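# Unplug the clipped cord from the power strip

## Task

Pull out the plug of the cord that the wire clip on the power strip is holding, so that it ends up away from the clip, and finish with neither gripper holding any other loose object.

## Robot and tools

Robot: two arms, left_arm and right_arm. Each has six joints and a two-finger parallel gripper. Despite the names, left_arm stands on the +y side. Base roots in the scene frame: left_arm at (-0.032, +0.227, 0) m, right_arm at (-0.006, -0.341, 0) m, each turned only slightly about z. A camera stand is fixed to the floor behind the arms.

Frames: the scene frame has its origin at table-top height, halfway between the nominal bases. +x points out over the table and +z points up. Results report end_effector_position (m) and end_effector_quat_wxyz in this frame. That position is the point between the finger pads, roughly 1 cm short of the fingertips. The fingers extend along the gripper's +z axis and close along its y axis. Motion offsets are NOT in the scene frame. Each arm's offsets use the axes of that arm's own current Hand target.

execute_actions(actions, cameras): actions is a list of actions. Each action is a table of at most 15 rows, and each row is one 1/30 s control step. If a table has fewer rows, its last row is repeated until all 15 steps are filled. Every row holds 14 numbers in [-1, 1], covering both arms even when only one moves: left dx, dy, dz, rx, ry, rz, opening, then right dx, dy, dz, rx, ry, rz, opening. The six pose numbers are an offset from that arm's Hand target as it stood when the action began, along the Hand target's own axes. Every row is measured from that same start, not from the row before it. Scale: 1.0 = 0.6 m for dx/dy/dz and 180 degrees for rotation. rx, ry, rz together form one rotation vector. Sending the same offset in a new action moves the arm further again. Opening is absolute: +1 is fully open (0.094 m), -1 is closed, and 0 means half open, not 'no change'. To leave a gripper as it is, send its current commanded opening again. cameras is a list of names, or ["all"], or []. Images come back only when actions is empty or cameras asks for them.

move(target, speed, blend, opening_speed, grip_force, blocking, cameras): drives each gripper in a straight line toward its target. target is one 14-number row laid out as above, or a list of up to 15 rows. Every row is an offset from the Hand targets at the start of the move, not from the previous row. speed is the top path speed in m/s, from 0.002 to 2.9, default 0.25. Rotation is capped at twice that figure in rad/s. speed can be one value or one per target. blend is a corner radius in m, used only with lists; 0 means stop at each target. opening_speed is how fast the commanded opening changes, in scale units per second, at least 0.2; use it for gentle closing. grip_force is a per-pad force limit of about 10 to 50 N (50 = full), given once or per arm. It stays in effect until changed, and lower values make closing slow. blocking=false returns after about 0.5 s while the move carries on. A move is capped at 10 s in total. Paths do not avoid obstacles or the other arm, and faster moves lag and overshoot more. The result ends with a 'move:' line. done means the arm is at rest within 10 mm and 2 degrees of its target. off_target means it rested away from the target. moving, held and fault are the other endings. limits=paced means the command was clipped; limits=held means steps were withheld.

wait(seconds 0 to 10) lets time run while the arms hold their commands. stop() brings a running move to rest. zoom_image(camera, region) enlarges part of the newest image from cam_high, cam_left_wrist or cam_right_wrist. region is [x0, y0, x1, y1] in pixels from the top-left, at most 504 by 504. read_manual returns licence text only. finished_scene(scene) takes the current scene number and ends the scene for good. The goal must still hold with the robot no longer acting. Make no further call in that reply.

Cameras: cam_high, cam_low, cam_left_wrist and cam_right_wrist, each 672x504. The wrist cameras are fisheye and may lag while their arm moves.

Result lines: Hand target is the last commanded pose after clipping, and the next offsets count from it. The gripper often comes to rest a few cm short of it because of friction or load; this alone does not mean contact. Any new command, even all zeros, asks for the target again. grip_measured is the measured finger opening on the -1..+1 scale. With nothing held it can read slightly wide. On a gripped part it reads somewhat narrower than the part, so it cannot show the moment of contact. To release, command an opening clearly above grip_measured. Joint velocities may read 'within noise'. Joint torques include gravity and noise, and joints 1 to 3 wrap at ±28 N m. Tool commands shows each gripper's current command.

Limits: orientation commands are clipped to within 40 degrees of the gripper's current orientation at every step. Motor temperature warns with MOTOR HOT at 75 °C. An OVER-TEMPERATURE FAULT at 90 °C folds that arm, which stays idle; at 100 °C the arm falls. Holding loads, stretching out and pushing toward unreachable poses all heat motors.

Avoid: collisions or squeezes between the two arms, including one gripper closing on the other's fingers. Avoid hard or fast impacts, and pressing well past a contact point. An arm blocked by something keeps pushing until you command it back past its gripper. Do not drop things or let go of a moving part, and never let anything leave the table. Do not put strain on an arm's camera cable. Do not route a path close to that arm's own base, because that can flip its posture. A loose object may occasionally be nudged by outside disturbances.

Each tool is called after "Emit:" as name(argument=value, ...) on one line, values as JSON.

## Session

Emit:
execute_actions(actions=[])

Scene clock: 0.00 s.
left_arm: end_effector_position=(+0.2118, +0.0455, +0.1671) grip_measured=+1.000 end_effector_quat_wxyz=(+0.471, -0.028, +0.794, -0.383) | right_arm: end_effector_position=(+0.2470, -0.1852, +0.2222) grip_measured=+1.000 end_effector_quat_wxyz=(+0.703, -0.016, +0.709, +0.052)
Joint positions: left_arm=[-0.596 0.682 0.235 0.181 0.007 -0.716 0.094] | right_arm=[1.016 0.896 0.246 0.638 0.977 0.062 0.094]
Joint velocities: within noise
Joint torques (N m): no reading
Motor temperatures (°C): left_arm=[24 25 39 24 27 27 24] | right_arm=[24 29 34 26 26 23 24]
Heat: left arm: 39 °C; right arm: 34 °C.
Hand target: left_arm +0.2130, +0.0452, +0.1747; +0.479, -0.027, +0.788, -0.386 | right_arm +0.2471, -0.1852, +0.2265; +0.705, -0.012, +0.707, +0.056
Tool commands: left_gripper/opening=+1.0 right_gripper/opening=+1.0
camera_calibration:
cam_left_wrist: T_world_to_cam=[[-0.326634, -0.727016, 0.603952, 0.00308748], [-0.870151, -0.0181516, -0.492451, 0.316107], [0.368982, -0.686381, -0.626684, 0.166075], [0, 0, 0, 1]] pos_world=[0.21479, 0.121973, 0.257879]
cam_right_wrist: T_world_to_cam=[[0.0792048, -0.994132, -0.0736764, -0.191752], [-0.496916, 0.0246972, -0.867447, 0.373664], [0.864177, 0.105317, -0.492044, 0.0180128], [0, 0, 0, 1]] pos_world=[0.185301, -0.201752, 0.31887]

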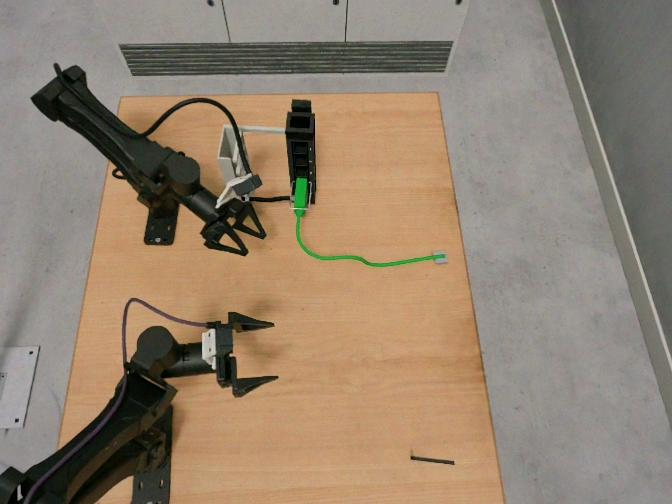

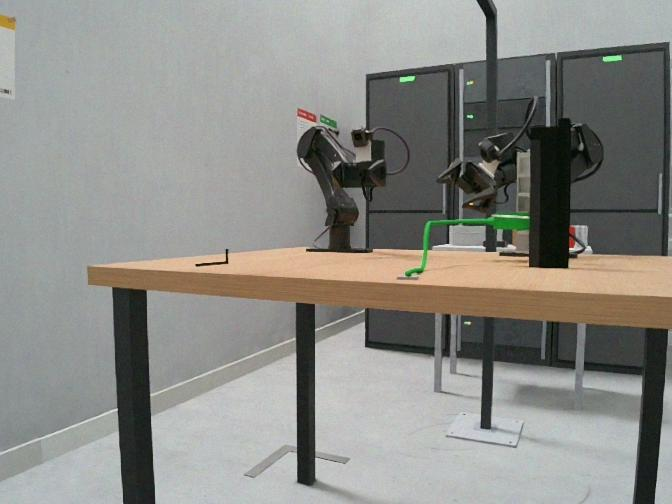

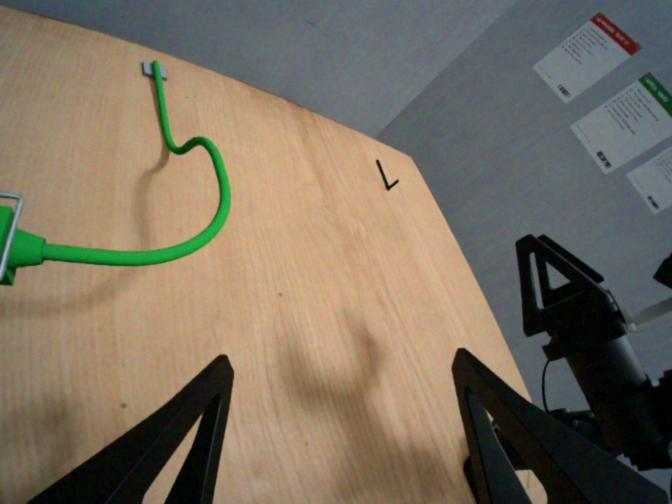

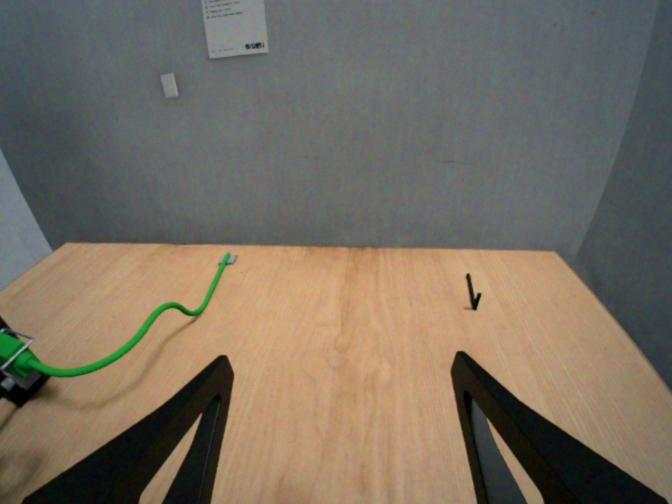

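Emit:
zoom_image(camera="cam_high", region=[180, 80, 360, 280])

Emit:
zoom_image(camera="cam_low", region=[390, 90, 630, 290])

Scaled by 2.520 from the camera's 672x504 image, which has a finer 960x720 frame.

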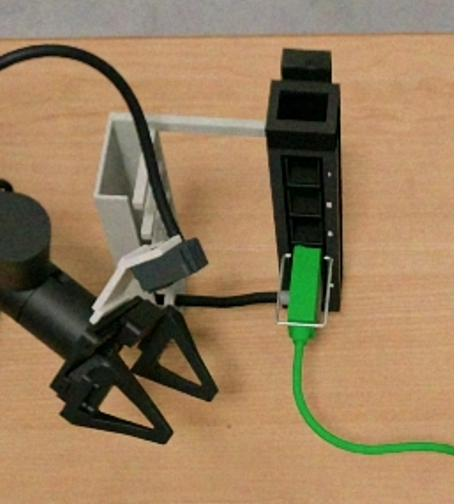

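Scaled by 2.100 from the camera's 672x504 image, which has a finer 960x720 frame.

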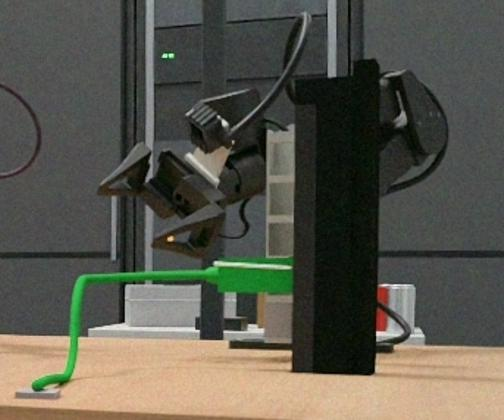

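Emit:
move(target=[[-0.0078,0.0222,0.0327,-0.0743,0.1918,0.2541,0.45, -0.0115,-0.1847,0.1832,0,0,0,1],[-0.1292,0.2092,0.0002,-0.0005,0.532,0.4661,0.45, -0.0115,-0.1847,0.1832,0,0,0,1]], speed=0.22, blend=[0.03,0], cameras=["all"])

Scene clock: 153.90 s.
left_arm: end_effector_position=(+0.2913, +0.1631, +0.1481) grip_measured=+0.452 end_effector_quat_wxyz=(-0.092, +0.712, +0.690, +0.091) | right_arm: end_effector_position=(+0.3603, -0.2853, +0.2087) grip_measured=+1.000 end_effector_quat_wxyz=(+0.690, -0.013, +0.722, +0.052)
Joint positions: left_arm=[-0.288 1.861 1.702 -1.496 -0.247 1.26 0.068] | right_arm=[0.141 1.144 0.318 0.783 0.106 0.062 0.094]
Joint torques (N m): left_arm=[0.68 -8.05 7.71 -0.05 -0.24 0.09] | right_arm=[-0.62 -2.26 9.65 2.18 -0.07 -0.03]
Motor temperatures (°C): left_arm=[24 25 48 37 27 27 24] | right_arm=[24 28 39 36 26 23 24]
Heat: left arm: 48 °C; right arm: 39 °C.
Hand target: left_arm +0.2960, +0.1650, +0.1521; -0.091, +0.713, +0.689, +0.094 | right_arm +0.3672, -0.2850, +0.2266; +0.705, -0.012, +0.707, +0.056
Off the commanded pose: left_arm 0.006 m, 0 deg | right_arm 0.019 m, 2 deg.
move: off_target (right_arm)
camera_calibration:
cam_left_wrist: T_world_to_cam=[[-0.997559, 0.0697735, 0.00286253, 0.280508], [0.0497913, 0.681934, 0.729717, -0.185118], [0.0489628, 0.728078, -0.683743, 0.0765122], [0, 0, 0, 1]] pos_world=[0.285295, 0.050959, 0.186595]
cam_right_wrist: T_world_to_cam=[[0.0727751, -0.994248, -0.0785755, -0.297942], [-0.528098, 0.0284187, -0.848708, 0.429046], [0.846059, 0.10326, -0.522992, -0.0635657], [0, 0, 0, 1]] pos_world=[0.302042, -0.301857, 0.30748]

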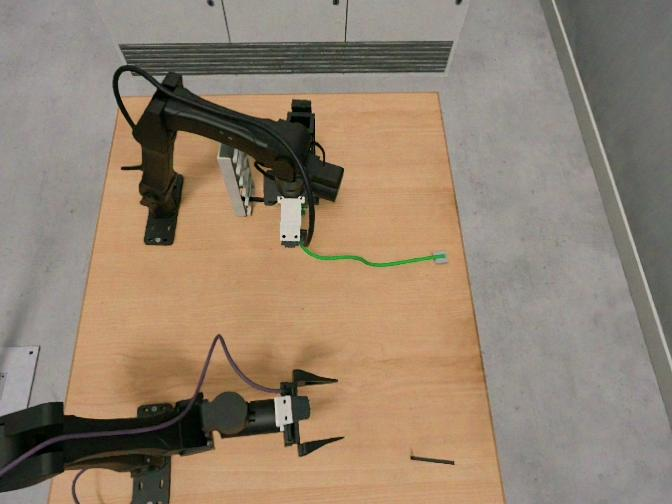

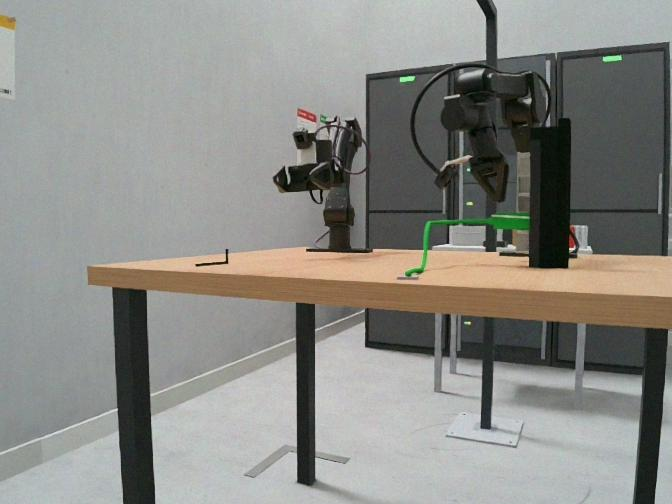

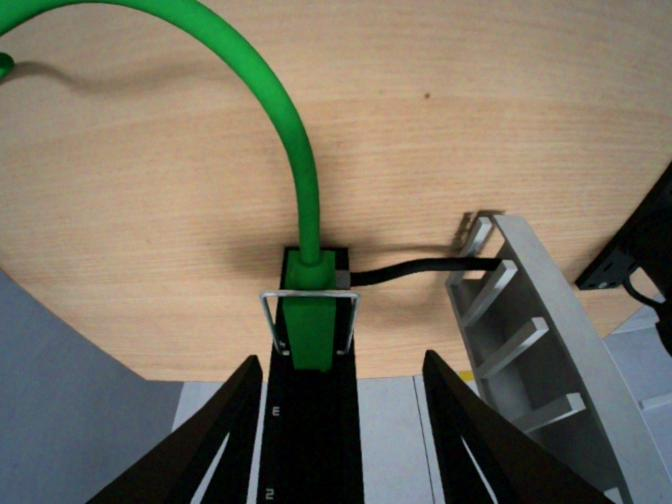

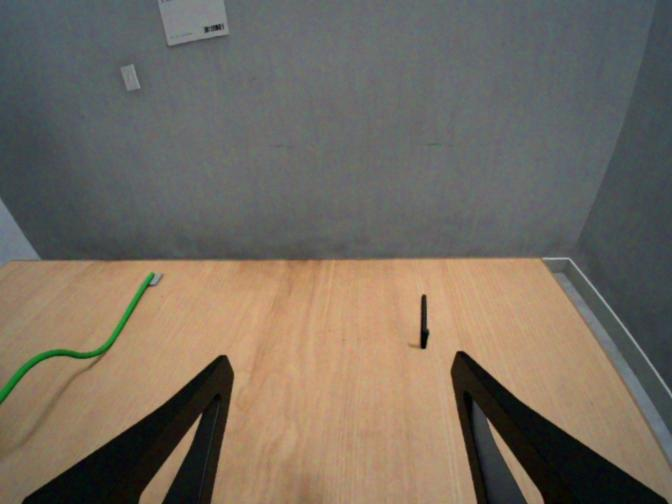

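Emit:
zoom_image(camera="cam_left_wrist", region=[210, 220, 460, 400])

Emit:
zoom_image(camera="cam_low", region=[390, 50, 610, 290])

Scaled by 2.016 from the camera's 672x504 image, which has a finer 960x720 frame.

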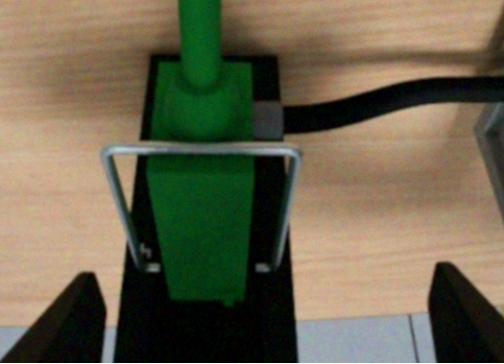

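Scaled by 2.100 from the camera's 672x504 image, which has a finer 960x720 frame.

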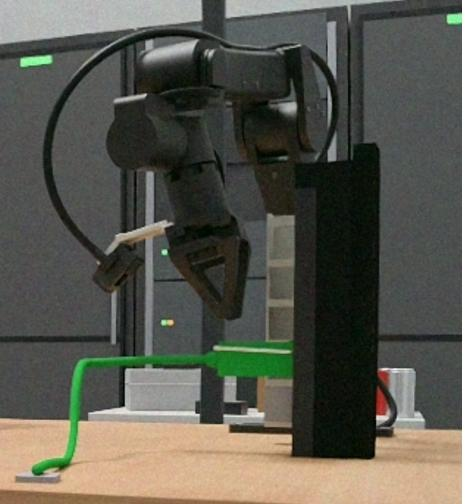

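Emit:
move(target=[[0.0056,0.0481,0.0051,-0.0058,0,0.0215,0.45, 0,0,0,0,0,0,1],[-0.0079,0.0266,0.0395,-0.0058,0,0.0215,0.45, 0,0,0,0,0,0,1]], speed=0.08, cameras=["cam_left_wrist"])

Emit:
zoom_image(camera="cam_left_wrist", region=[210, 240, 470, 440])

Scene clock: 207.03 s.
left_arm: end_effector_position=(+0.3139, +0.1687, +0.1203) grip_measured=+0.452 end_effector_quat_wxyz=(-0.099, +0.735, +0.665, +0.089) | right_arm: end_effector_position=(+0.3603, -0.2853, +0.2088) grip_measured=+1.000 end_effector_quat_wxyz=(+0.690, -0.013, +0.722, +0.052)
Joint positions: left_arm=[-0.256 1.939 1.697 -1.409 -0.255 1.361 0.068] | right_arm=[0.141 1.144 0.318 0.784 0.106 0.062 0.094]
Joint torques (N m): left_arm=[-0.65 -12.67 4.41 0.14 -0.22 -0.02] | right_arm=[-0.59 -2.25 9.66 2.21 -0.09 -0.04]
Motor temperatures (°C): left_arm=[24 28 44 29 27 27 24] | right_arm=[24 28 39 38 26 23 24]
Heat: left arm: 44 °C; right arm: 39 °C.
Hand target: left_arm +0.3119, +0.1661, +0.1279; -0.088, +0.737, +0.663, +0.097 | right_arm +0.3672, -0.2850, +0.2266; +0.705, -0.012, +0.707, +0.056
Off the commanded pose: left_arm 0.008 m, 2 deg | right_arm 0.019 m, 2 deg.
move: off_target (right_arm)
camera_calibration:
cam_left_wrist: T_world_to_cam=[[-0.990516, 0.135141, 0.0247933, 0.286922], [0.10997, 0.671604, 0.732704, -0.18726], [0.0823667, 0.728481, -0.680096, 0.0413315], [0, 0, 0, 1]] pos_world=[0.30139, 0.0568804, 0.158202]
Images, in order (width x height): cam_left_wrist 672x504.

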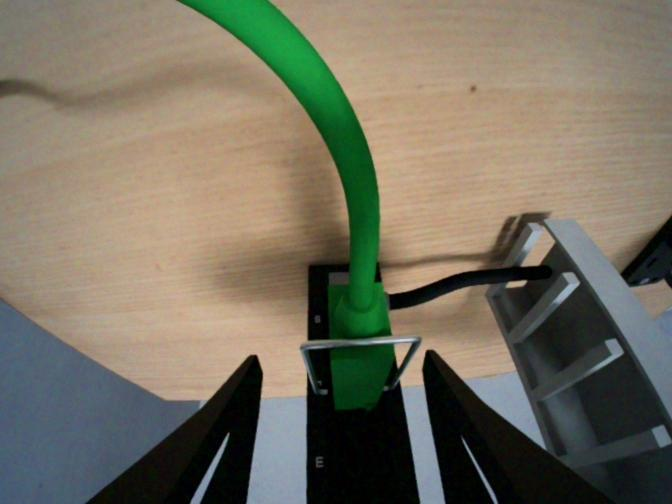

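Scaled by 1.938 from the camera's 672x504 image, which has a finer 960x720 frame.

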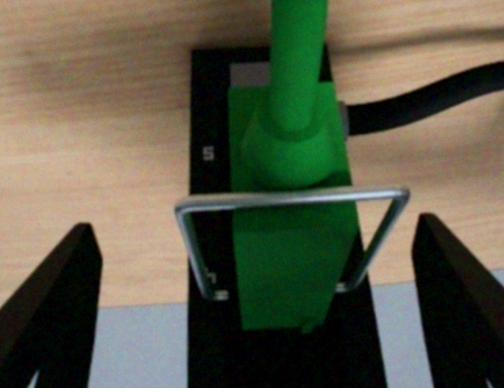

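Emit:
move(target=[[0.0076,0.004,-0.0275,0.0029,0,-0.0107,0.45, 0,0,0,0,0,0,1],[-0.0086,-0.0124,0.02,0.0029,0,-0.0107,0.45, 0,0,0,0,0,0,1]], speed=0.06, cameras=["cam_left_wrist","cam_low"])

Emit:
zoom_image(camera="cam_left_wrist", region=[210, 260, 470, 460])

Emit:
zoom_image(camera="cam_low", region=[430, 130, 590, 270])

Scene clock: 284.73 s.
left_arm: end_effector_position=(+0.3065, +0.1669, +0.1080) grip_measured=+0.452 end_effector_quat_wxyz=(-0.101, +0.725, +0.675, +0.089) | right_arm: end_effector_position=(+0.3603, -0.2853, +0.2088) grip_measured=+1.000 end_effector_quat_wxyz=(+0.690, -0.013, +0.722, +0.052)
Joint positions: left_arm=[-0.267 1.923 1.624 -1.364 -0.255 1.32 0.068] | right_arm=[0.141 1.144 0.318 0.784 0.106 0.062 0.094]
Joint torques (N m): left_arm=[-0.79 -12.64 4.52 0.11 -0.16 -0.04] | right_arm=[-0.64 -2.25 9.59 2.19 -0.09 -0.03]
Motor temperatures (°C): left_arm=[24 34 42 26 27 27 24] | right_arm=[24 28 40 41 26 23 24]
Heat: left arm: 42 °C; right arm: 41 °C.
Hand target: left_arm +0.3044, +0.1650, +0.1151; -0.089, +0.725, +0.676, +0.096 | right_arm +0.3672, -0.2850, +0.2266; +0.705, -0.012, +0.707, +0.056
Off the commanded pose: left_arm 0.008 m, 1 deg | right_arm 0.019 m, 2 deg.
move: off_target (right_arm)
camera_calibration:
cam_left_wrist: T_world_to_cam=[[-0.993967, 0.107018, 0.0240313, 0.285857], [0.0901297, 0.672064, 0.734988, -0.170522], [0.0625066, 0.732719, -0.677654, 0.0400472], [0, 0, 0, 1]] pos_world=[0.296998, 0.0546663, 0.1456]
Images, in order (width x height): cam_low 672x504, cam_left_wrist 672x504.

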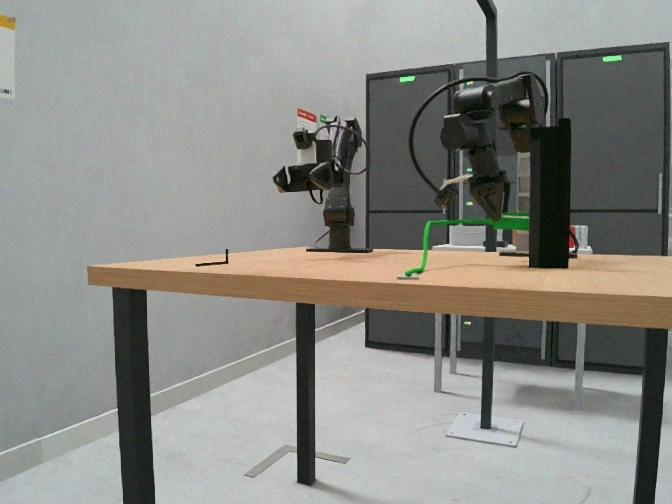

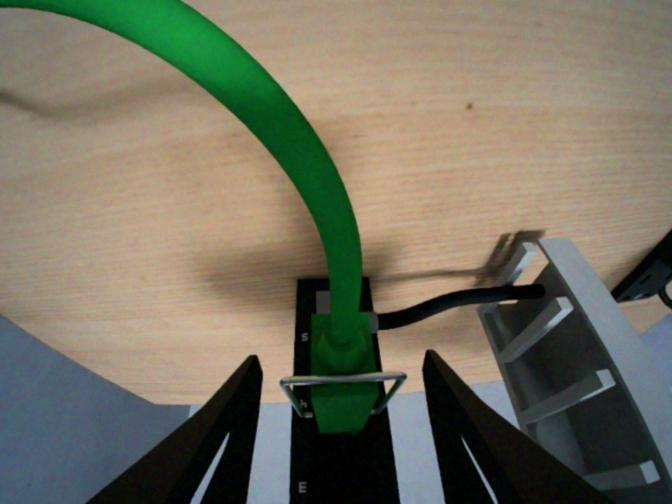

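Scaled by 1.938 from the camera's 672x504 image, which has a finer 960x720 frame.

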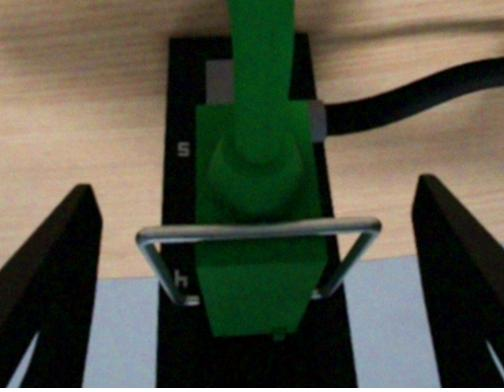

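Scaled by 3.150 from the camera's 672x504 image, which has a finer 960x720 frame.

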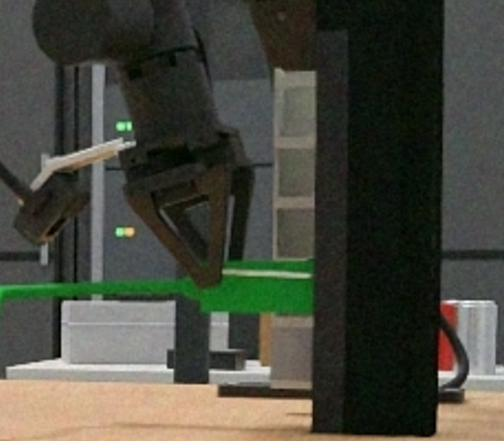

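Emit:
move(target=[0,0,0,0,0,0,0.0, 0,0,0,0,0,0,1], speed=0.05, opening_speed=0.6, grip_force=[20, 50], cameras=["cam_left_wrist"])

Emit:
zoom_image(camera="cam_left_wrist", region=[210, 260, 470, 460])

Scene clock: 294.80 s.
left_arm: end_effector_position=(+0.3063, +0.1670, +0.1081) grip_measured=+0.005 end_effector_quat_wxyz=(-0.101, +0.725, +0.675, +0.089) | right_arm: end_effector_position=(+0.3603, -0.2853, +0.2088) grip_measured=+1.000 end_effector_quat_wxyz=(+0.690, -0.013, +0.722, +0.052)
Joint positions: left_arm=[-0.267 1.923 1.624 -1.364 -0.255 1.32 0.047] | right_arm=[0.141 1.144 0.318 0.784 0.106 0.062 0.094]
Joint torques (N m): left_arm=[-0.76 -12.36 4.36 0.11 -0.16 -0.04] | right_arm=[-0.59 -2.29 9.62 2.19 -0.08 -0.03]
Heat: left arm: 42 °C; right arm: 41 °C.
Hand target: left_arm +0.3044, +0.1650, +0.1151; -0.089, +0.725, +0.676, +0.096 | right_arm +0.3672, -0.2850, +0.2266; +0.705, -0.012, +0.707, +0.056
Off the commanded pose: left_arm 0.008 m, 2 deg | right_arm 0.019 m, 2 deg.
grip_force (N): 20, 50
move: off_target (right_arm)
camera_calibration:
cam_left_wrist: T_world_to_cam=[[-0.993953, 0.106981, 0.0247657, 0.285649], [0.0906284, 0.671839, 0.735132, -0.17067], [0.0620069, 0.73293, -0.677472, 0.0401639], [0, 0, 0, 1]] pos_world=[0.296899, 0.054666, 0.1456]
Images, in order (width x height): cam_left_wrist 672x504.

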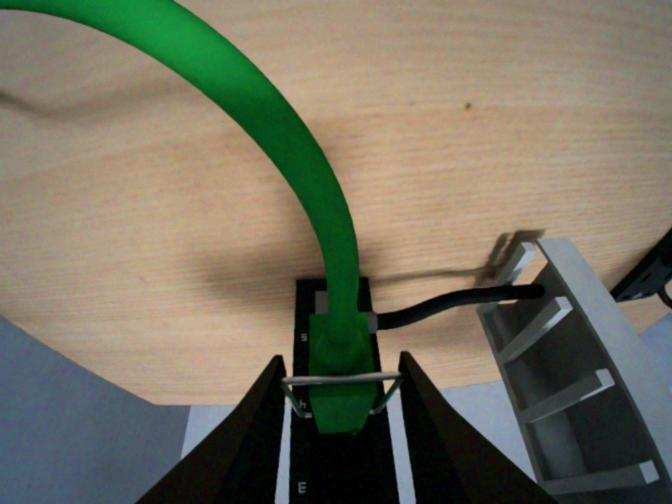

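Scaled by 1.938 from the camera's 672x504 image, which has a finer 960x720 frame.

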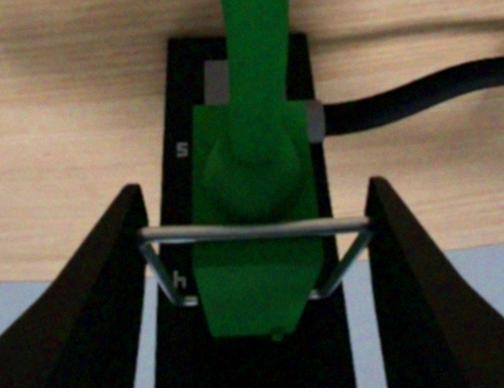

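Emit:
move(target=[0,0,0,0,0,0,-0.04, 0,0,0,0,0,0,1], speed=0.05, opening_speed=0.5)

Scene clock: 298.07 s.
left_arm: end_effector_position=(+0.3063, +0.1670, +0.1081) grip_measured=-0.009 end_effector_quat_wxyz=(-0.101, +0.725, +0.675, +0.089) | right_arm: end_effector_position=(+0.3603, -0.2853, +0.2088) grip_measured=+1.000 end_effector_quat_wxyz=(+0.690, -0.013, +0.722, +0.052)
Joint positions: left_arm=[-0.267 1.923 1.624 -1.364 -0.255 1.32 0.047] | right_arm=[0.141 1.144 0.318 0.784 0.106 0.062 0.094]
Joint torques (N m): left_arm=[-0.62 -12.64 4.53 0.13 -0.18 0] | right_arm=[-0.61 -2.24 9.63 2.19 -0.07 -0.02]
Heat: left arm: 42 °C; right arm: 42 °C.
Hand target: left_arm +0.3044, +0.1650, +0.1151; -0.089, +0.725, +0.676, +0.096 | right_arm +0.3672, -0.2850, +0.2266; +0.705, -0.012, +0.707, +0.056
Off the commanded pose: left_arm 0.008 m, 2 deg | right_arm 0.019 m, 2 deg.
grip_force (N): 20, 50
move: off_target (right_arm)

Emit:
move(target=[[0.0157,0.0067,-0.0317,0,0,0,-0.04, 0,0,0,0,0,0,1],[0.0458,0.0133,-0.064,0,0.0167,0,-0.04, 0,0,0,0,0,0,1],[0.0841,0.0133,-0.0846,0,0.0389,0,-0.04, 0,0,0,0,0,0,1]], speed=0.06, blend=[0.012,0.012,0], cameras=["cam_left_wrist","cam_low"])

Emit:
zoom_image(camera="cam_low", region=[430, 110, 590, 270])

Scene clock: 339.43 s.
left_arm: end_effector_position=(+0.3072, +0.1916, +0.1567) grip_measured=-0.009 end_effector_quat_wxyz=(-0.133, +0.731, +0.659, +0.116) | right_arm: end_effector_position=(+0.3603, -0.2853, +0.2089) grip_measured=+1.000 end_effector_quat_wxyz=(+0.690, -0.013, +0.722, +0.052)
Joint positions: left_arm=[-0.24 1.924 1.8 -1.556 -0.338 1.372 0.047] | right_arm=[0.141 1.144 0.318 0.784 0.106 0.062 0.094]
Joint torques (N m): left_arm=[0.75 -11.63 8.91 -0.11 -0.74 -0.06] | right_arm=[-0.59 -2.28 9.65 2.2 -0.06 -0.03]
Heat: left arm: 42 °C; right arm: 43 °C.
Hand target: left_arm +0.3148, +0.1999, +0.1772; -0.131, +0.718, +0.669, +0.140 | right_arm +0.3672, -0.2850, +0.2266; +0.705, -0.012, +0.707, +0.056
Off the commanded pose: left_arm 0.023 m, 3 deg | right_arm 0.019 m, 2 deg.
joint sent to its limit (left arm) — joint 4 (wrist pitch), lower limit. The joint targets still meet the commanded pose.
grip_force (N): 20, 50
move: off_target (left_arm, right_arm); blend cut to 0.0109 m at target 1
camera_calibration:
cam_left_wrist: T_world_to_cam=[[-0.990054, 0.133876, 0.0432417, 0.273589], [0.116168, 0.604558, 0.788045, -0.226292], [0.0793582, 0.78523, -0.614097, 0.0297594], [0, 0, 0, 1]] pos_world=[0.294795, 0.0768118, 0.184773]
Images, in order (width x height): cam_low 672x504, cam_left_wrist 672x504.

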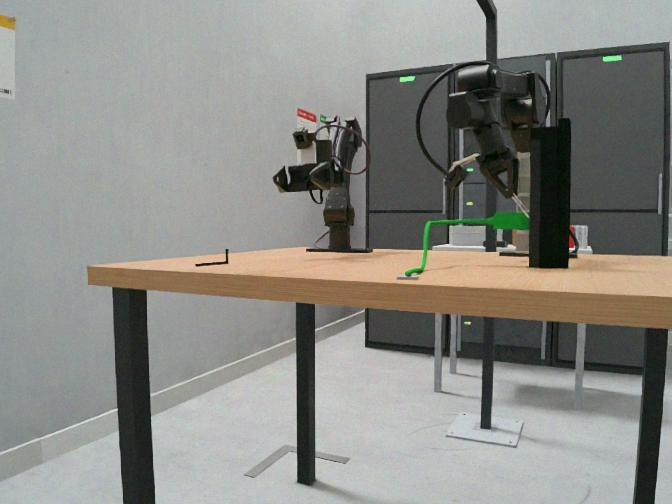

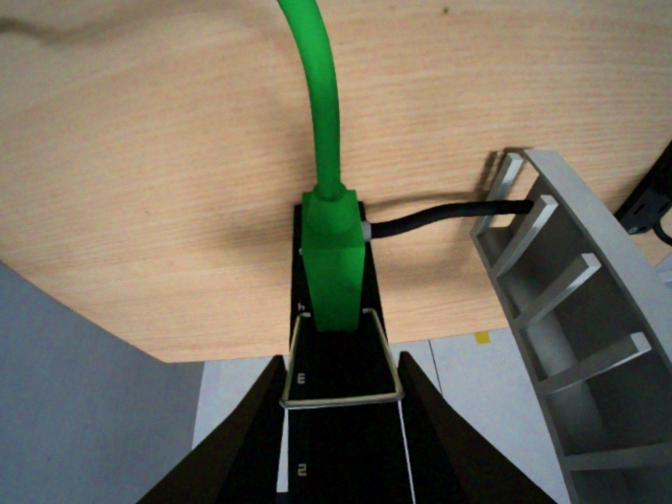

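Scaled by 3.150 from the camera's 672x504 image, which has a finer 960x720 frame.

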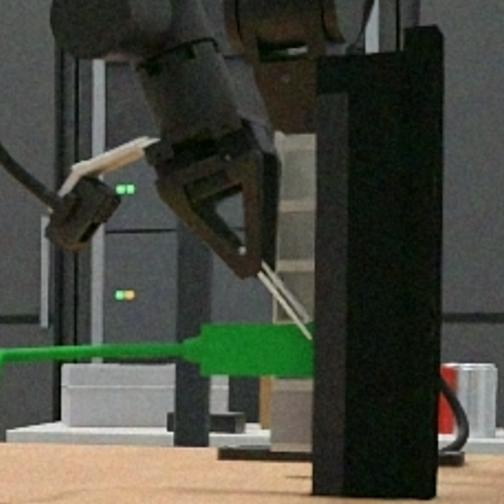

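Emit:
move(target=[0.0396,0,-0.0092,0,0.0167,0,-0.04, 0,0,0,0,0,0,1], speed=0.05, cameras=["cam_left_wrist","cam_low"])

Emit:
zoom_image(camera="cam_low", region=[430, 110, 590, 270])

Scene clock: 352.73 s.
left_arm: end_effector_position=(+0.3092, +0.2062, +0.1654) grip_measured=-0.009 end_effector_quat_wxyz=(-0.140, +0.733, +0.653, +0.132) | right_arm: end_effector_position=(+0.3603, -0.2853, +0.2089) grip_measured=+1.000 end_effector_quat_wxyz=(+0.690, -0.013, +0.722, +0.052)
Joint positions: left_arm=[-0.216 1.908 1.805 -1.561 -0.377 1.409 0.047] | right_arm=[0.141 1.144 0.318 0.784 0.106 0.062 0.094]
Joint torques (N m): left_arm=[1.1 -12.96 8.42 0 -0.99 -0.1] | right_arm=[-0.61 -2.28 9.66 2.19 -0.08 -0.04]
Heat: left arm: 46 °C; right arm: 44 °C.
Hand target: left_arm +0.3162, +0.2197, +0.1912; -0.148, +0.714, +0.666, +0.159 | right_arm +0.3672, -0.2850, +0.2266; +0.705, -0.012, +0.707, +0.056
Off the commanded pose: left_arm 0.030 m, 4 deg | right_arm 0.019 m, 2 deg.
joint sent to its limit (left arm) — joint 4 (wrist pitch), lower limit. The joint targets are off in orientation, not in position.
grip_force (N): 20, 50
move: off_target (left_arm, right_arm)
camera_calibration:
cam_left_wrist: T_world_to_cam=[[-0.988529, 0.14675, 0.0356909, 0.271312], [0.114791, 0.576495, 0.808997, -0.239448], [0.0981449, 0.803815, -0.586728, 0.00924708], [0, 0, 0, 1]] pos_world=[0.294779, 0.0907925, 0.189455]
Images, in order (width x height): cam_low 672x504, cam_left_wrist 672x504.

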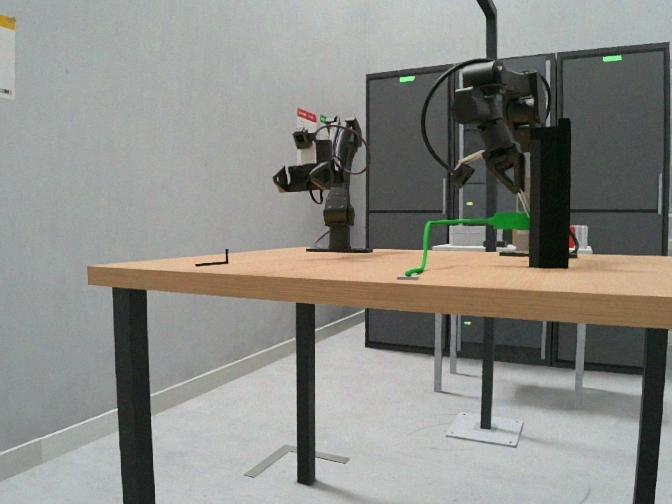

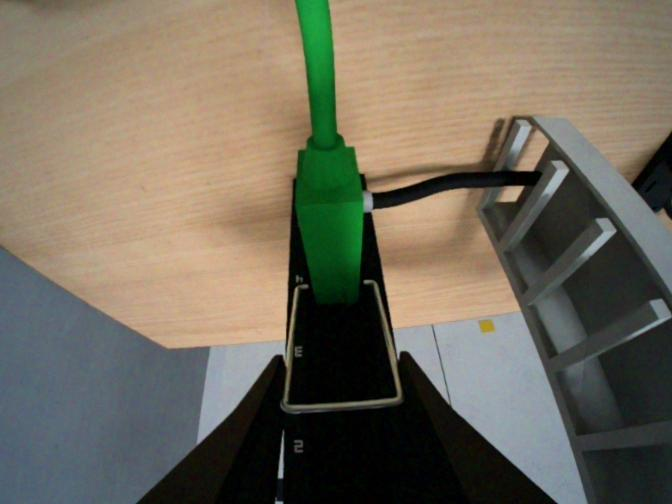

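Scaled by 3.150 from the camera's 672x504 image, which has a finer 960x720 frame.

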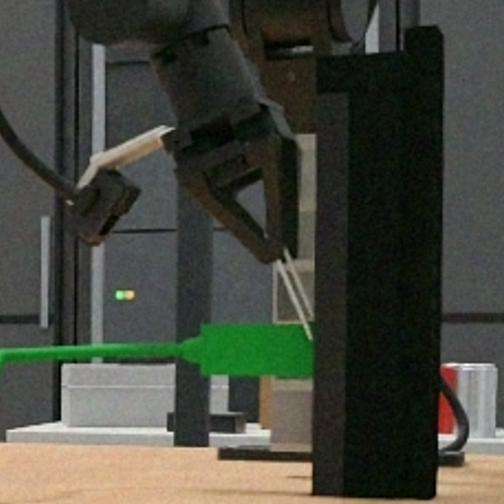

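Emit:
move(target=[[-0.0164,-0.0043,0.0107,0,0,0,-0.04, 0,0,0,0,0,0,1],[-0.0164,-0.0043,0.0107,0,0,0,0.45, 0,0,0,0,0,0,1],[-0.0958,0.0094,-0.0094,0,-0.0722,0,0.45, 0,0,0,0,0,0,1]], speed=0.08, opening_speed=0.6, cameras=["cam_left_wrist","cam_low"])

Emit:
zoom_image(camera="cam_low", region=[430, 110, 590, 270])

Scene clock: 368.47 s.
left_arm: end_effector_position=(+0.3143, +0.1713, +0.1690) grip_measured=+0.448 end_effector_quat_wxyz=(-0.073, +0.728, +0.677, +0.084) | right_arm: end_effector_position=(+0.3603, -0.2853, +0.2089) grip_measured=+1.000 end_effector_quat_wxyz=(+0.690, -0.013, +0.722, +0.052)
Joint positions: left_arm=[-0.231 1.92 1.873 -1.562 -0.22 1.364 0.068] | right_arm=[0.141 1.144 0.318 0.784 0.106 0.062 0.094]
Joint torques (N m): left_arm=[-0.62 -8.42 7.75 0.09 -0.01 -0.03] | right_arm=[-0.65 -2.25 9.62 2.18 -0.08 -0.03]
Motor temperatures (°C): left_arm=[24 35 47 25 27 27 25] | right_arm=[24 28 42 44 26 23 24]
Heat: left arm: 47 °C; right arm: 44 °C.
Hand target: left_arm +0.3180, +0.1651, +0.1720; -0.072, +0.728, +0.678, +0.077 | right_arm +0.3672, -0.2850, +0.2266; +0.705, -0.012, +0.707, +0.056
Off the commanded pose: left_arm 0.008 m, 1 deg | right_arm 0.019 m, 2 deg.
joint sent to its limit (left arm) — joint 4 (wrist pitch), lower limit. The joint targets still meet the commanded pose.
grip_force (N): 20, 50
move: off_target (right_arm); target 2's new opening was sent with left_arm's hand 0.018 m and 4 deg from that target
camera_calibration:
cam_left_wrist: T_world_to_cam=[[-0.993732, 0.111287, -0.0105672, 0.29682], [0.0716393, 0.706553, 0.704025, -0.213875], [0.0858148, 0.698855, -0.710097, 0.0816695], [0, 0, 0, 1]] pos_world=[0.303273, 0.0610067, 0.211703]
Images, in order (width x height): cam_low 672x504, cam_left_wrist 672x504.

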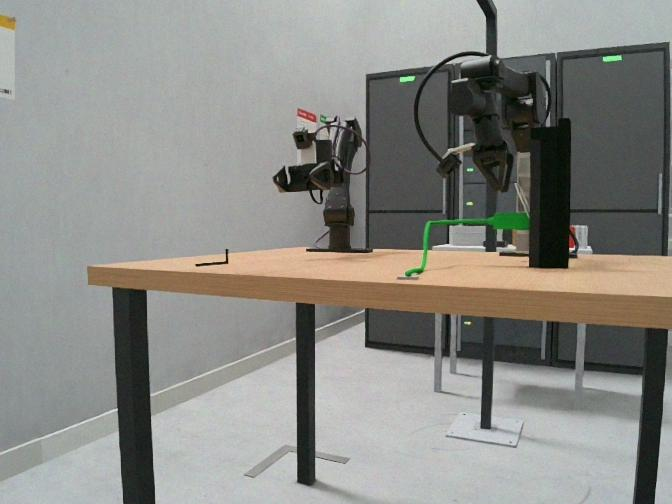

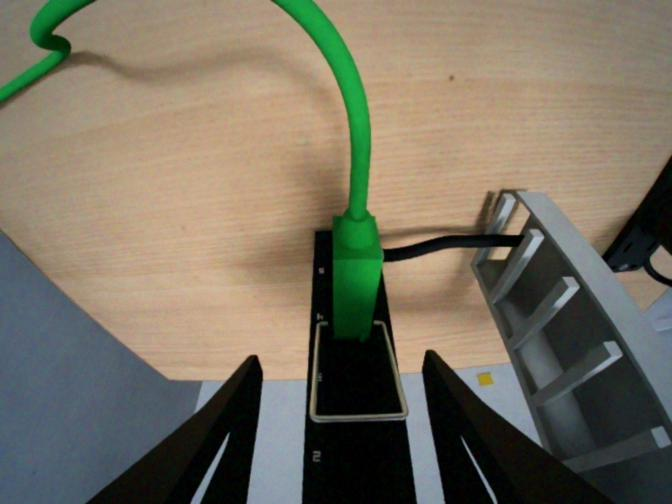

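Scaled by 3.150 from the camera's 672x504 image, which has a finer 960x720 frame.

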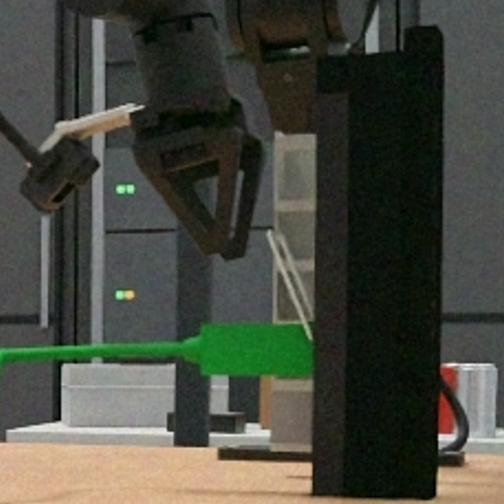

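Emit:
zoom_image(camera="cam_left_wrist", region=[280, 190, 440, 440])

Scaled by 2.016 from the camera's 672x504 image, which has a finer 960x720 frame.

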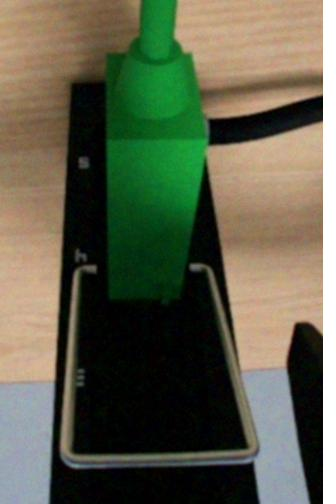

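Emit:
move(target=[[0.0142,0.0101,0.0405,0,0,0,0.45, 0,0,0,0,0,0,1],[-0.0012,-0.0236,0.1216,0,0,0,0.45, 0,0,0,0,0,0,1]], speed=0.08, cameras=["cam_left_wrist","cam_low"])

Emit:
zoom_image(camera="cam_low", region=[430, 110, 590, 270])

Emit:
zoom_image(camera="cam_left_wrist", region=[210, 280, 470, 480])

Scene clock: 386.77 s.
left_arm: end_effector_position=(+0.3069, +0.1828, +0.0940) grip_measured=+0.448 end_effector_quat_wxyz=(-0.085, +0.725, +0.679, +0.075) | right_arm: end_effector_position=(+0.3603, -0.2853, +0.2089) grip_measured=+1.000 end_effector_quat_wxyz=(+0.690, -0.013, +0.722, +0.052)
Joint positions: left_arm=[-0.203 1.896 1.541 -1.279 -0.218 1.383 0.068] | right_arm=[0.141 1.144 0.318 0.784 0.106 0.062 0.094]
Joint torques (N m): left_arm=[-0.09 -12.31 4.1 0.14 -0.07 0.15] | right_arm=[-0.59 -2.22 9.62 2.19 -0.07 -0.02]
Heat: left arm: 47 °C; right arm: 45 °C.
Hand target: left_arm +0.3048, +0.1806, +0.1004; -0.072, +0.727, +0.678, +0.077 | right_arm +0.3672, -0.2850, +0.2266; +0.705, -0.012, +0.707, +0.056
Off the commanded pose: left_arm 0.007 m, 2 deg | right_arm 0.019 m, 2 deg.
grip_force (N): 20, 50
move: off_target (right_arm)
camera_calibration:
cam_left_wrist: T_world_to_cam=[[-0.994609, 0.102086, 0.0182184, 0.286636], [0.0851291, 0.70348, 0.705598, -0.17242], [0.0592151, 0.703345, -0.708378, 0.0281997], [0, 0, 0, 1]] pos_world=[0.298099, 0.0721985, 0.136413]
Images, in order (width x height): cam_low 672x504, cam_left_wrist 672x504.

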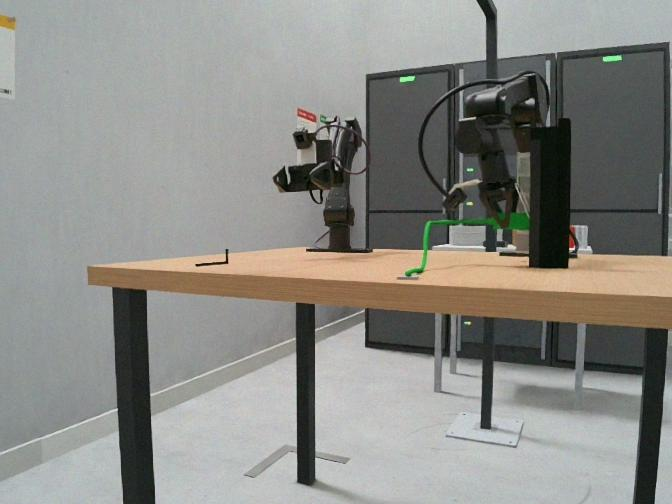

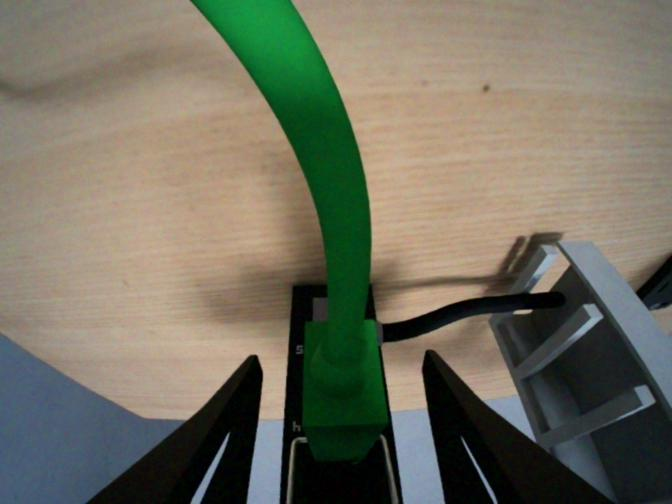

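Scaled by 3.150 from the camera's 672x504 image, which has a finer 960x720 frame.

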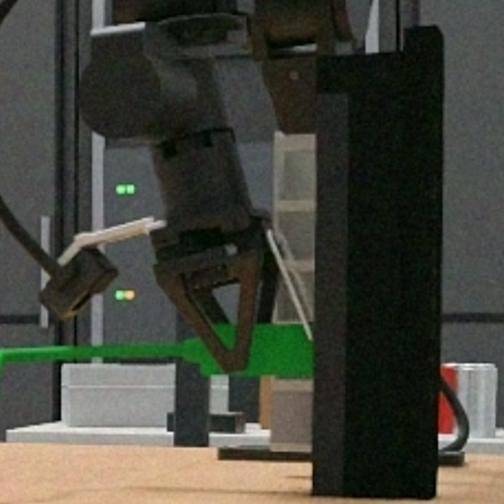

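Scaled by 1.938 from the camera's 672x504 image, which has a finer 960x720 frame.

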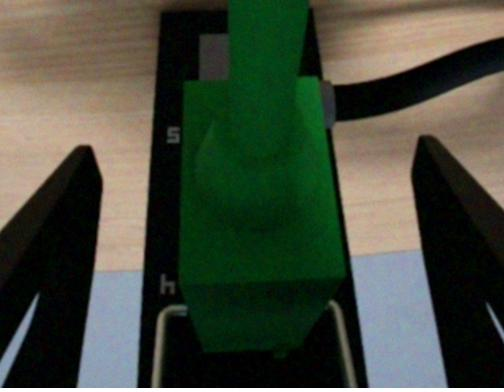

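Emit:
move(target=[0,0,0,0,0,0,-0.6, 0,0,0,0,0,0,1], speed=0.05, opening_speed=0.9, grip_force=[50, 50])

Scene clock: 393.93 s.
left_arm: end_effector_position=(+0.3084, +0.1824, +0.0939) grip_measured=-0.510 end_effector_quat_wxyz=(-0.083, +0.727, +0.677, +0.076) | right_arm: end_effector_position=(+0.3603, -0.2853, +0.2089) grip_measured=+1.000 end_effector_quat_wxyz=(+0.690, -0.013, +0.722, +0.052)
Joint positions: left_arm=[-0.203 1.896 1.541 -1.272 -0.218 1.389 0.023] | right_arm=[0.141 1.144 0.318 0.784 0.106 0.062 0.094]
Joint torques (N m): left_arm=[-0.23 -12.46 4.33 0.14 -0.02 -0.02] | right_arm=[-0.62 -2.26 9.62 2.18 -0.07 -0.04]
Heat: left arm: 46 °C; right arm: 45 °C.
Hand target: left_arm +0.3048, +0.1806, +0.1004; -0.072, +0.728, +0.678, +0.077 | right_arm +0.3672, -0.2850, +0.2266; +0.705, -0.012, +0.707, +0.056
Off the commanded pose: left_arm 0.008 m, 1 deg | right_arm 0.019 m, 2 deg.
move: off_target (right_arm)

Emit:
move(target=[-0.175,0,-0.0423,0,0,0,-0.6, 0,0,0,0,0,0,1], speed=0.08, cameras=["cam_left_wrist","cam_low","cam_high"])

Emit:
zoom_image(camera="cam_low", region=[390, 110, 590, 290])

Scene clock: 402.87 s.
left_arm: end_effector_position=(+0.2957, +0.0786, +0.0976) grip_measured=-0.515 end_effector_quat_wxyz=(-0.079, +0.726, +0.677, +0.084) | right_arm: end_effector_position=(+0.3603, -0.2853, +0.2089) grip_measured=+1.000 end_effector_quat_wxyz=(+0.690, -0.013, +0.722, +0.052)
Joint positions: left_arm=[-0.487 2.008 1.709 -1.376 -0.206 1.099 0.023] | right_arm=[0.141 1.144 0.318 0.784 0.106 0.062 0.094]
Joint torques (N m): left_arm=[-0.21 -9.87 8.17 -0.11 0.05 0.1] | right_arm=[-0.59 -2.25 9.69 2.18 -0.07 -0.04]
Heat: left arm: 45 °C; right arm: 45 °C.
Hand target: left_arm +0.2973, +0.0728, +0.1034; -0.072, +0.727, +0.678, +0.077 | right_arm +0.3672, -0.2850, +0.2266; +0.705, -0.012, +0.707, +0.056
Off the commanded pose: left_arm 0.008 m, 1 deg | right_arm 0.019 m, 2 deg.
move: off_target (right_arm)
camera_calibration:
cam_left_wrist: T_world_to_cam=[[-0.994144, 0.108029, -0.00264792, 0.287546], [0.0742403, 0.700599, 0.709682, -0.0975573], [0.078521, 0.70533, -0.704517, 0.0983756], [0, 0, 0, 1]] pos_world=[0.28538, -0.0321017, 0.139303]
Images, in order (width x height): cam_high 672x504, cam_low 672x504, cam_left_wrist 672x504.

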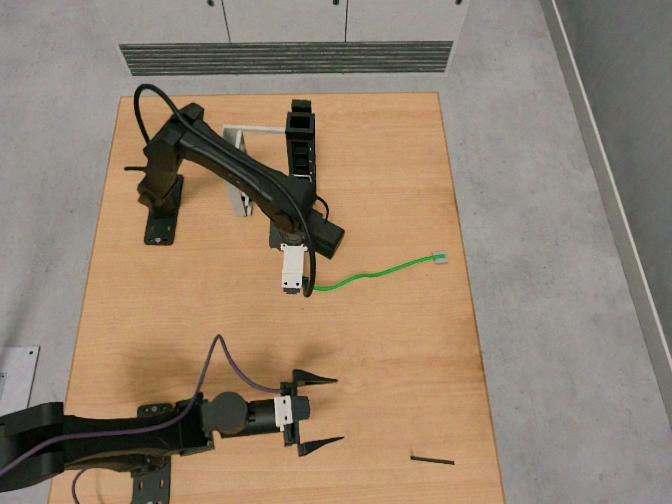

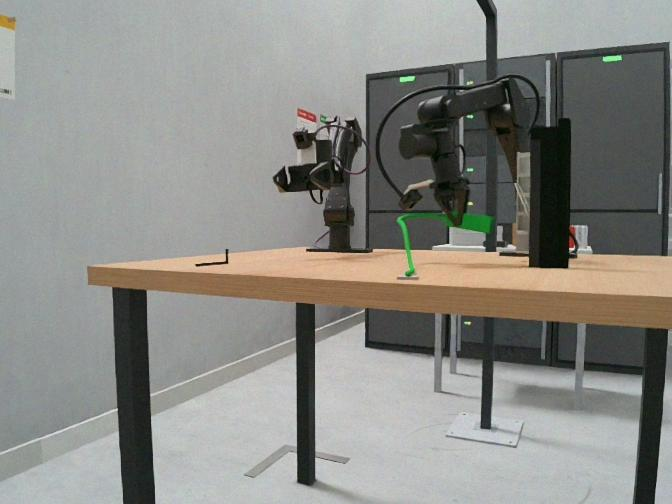

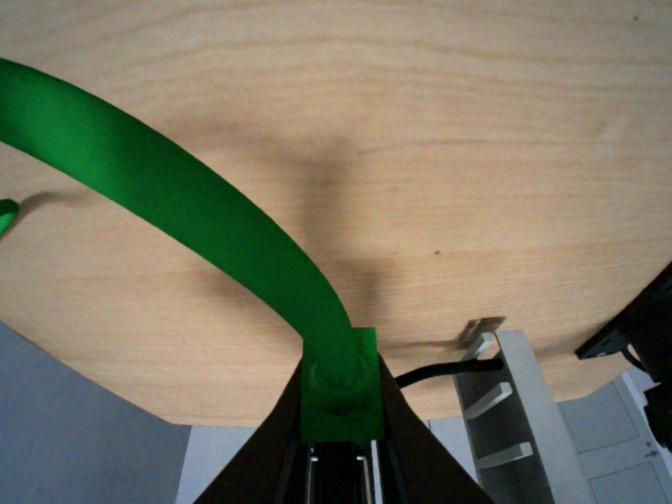

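Scaled by 2.520 from the camera's 672x504 image, which has a finer 960x720 frame.

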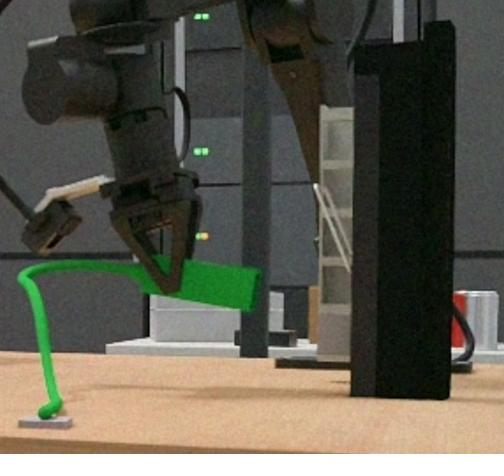

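Emit:
move(target=[-0.0156,0,0.0734,0,0,0,-0.6, 0,0,0,0,0,0,1], speed=0.09, cameras=["cam_low"])

Emit:
zoom_image(camera="cam_low", region=[390, 110, 590, 290])

Scene clock: 410.33 s.
left_arm: end_effector_position=(+0.3000, +0.0751, +0.0622) grip_measured=-0.515 end_effector_quat_wxyz=(-0.070, +0.726, +0.679, +0.084) | right_arm: end_effector_position=(+0.3603, -0.2853, +0.2089) grip_measured=+1.000 end_effector_quat_wxyz=(+0.690, -0.013, +0.722, +0.052)
Joint positions: left_arm=[-0.487 2.031 1.603 -1.232 -0.201 1.098 0.023] | right_arm=[0.141 1.144 0.318 0.784 0.106 0.062 0.094]
Joint torques (N m): left_arm=[-0.06 -10.11 4.55 0.15 -0.01 0.05] | right_arm=[-0.62 -2.25 9.62 2.19 -0.07 -0.03]
Heat: left arm: 45 °C; right arm: 45 °C.
Hand target: left_arm +0.2973, +0.0729, +0.0583; -0.072, +0.728, +0.678, +0.077 | right_arm +0.3672, -0.2850, +0.2266; +0.705, -0.012, +0.707, +0.056
Off the commanded pose: left_arm 0.005 m, 1 deg | right_arm 0.019 m, 2 deg.
move: off_target (right_arm)
Images, in order (width x height): cam_low 672x504.

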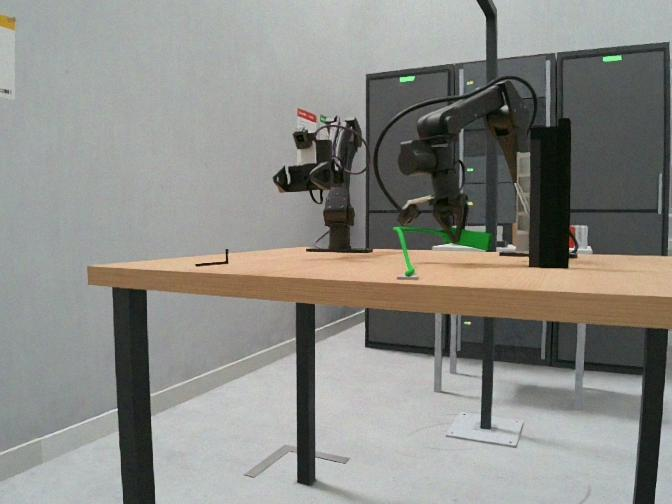

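Scaled by 2.520 from the camera's 672x504 image, which has a finer 960x720 frame.

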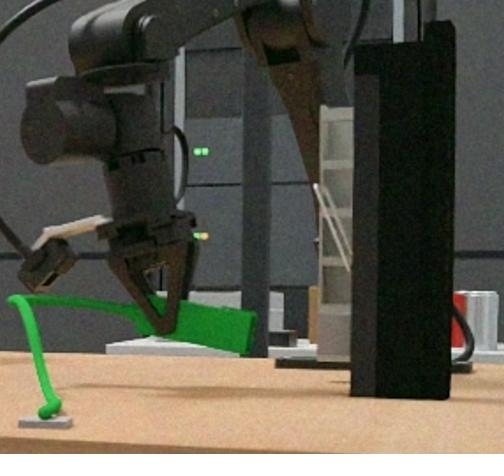

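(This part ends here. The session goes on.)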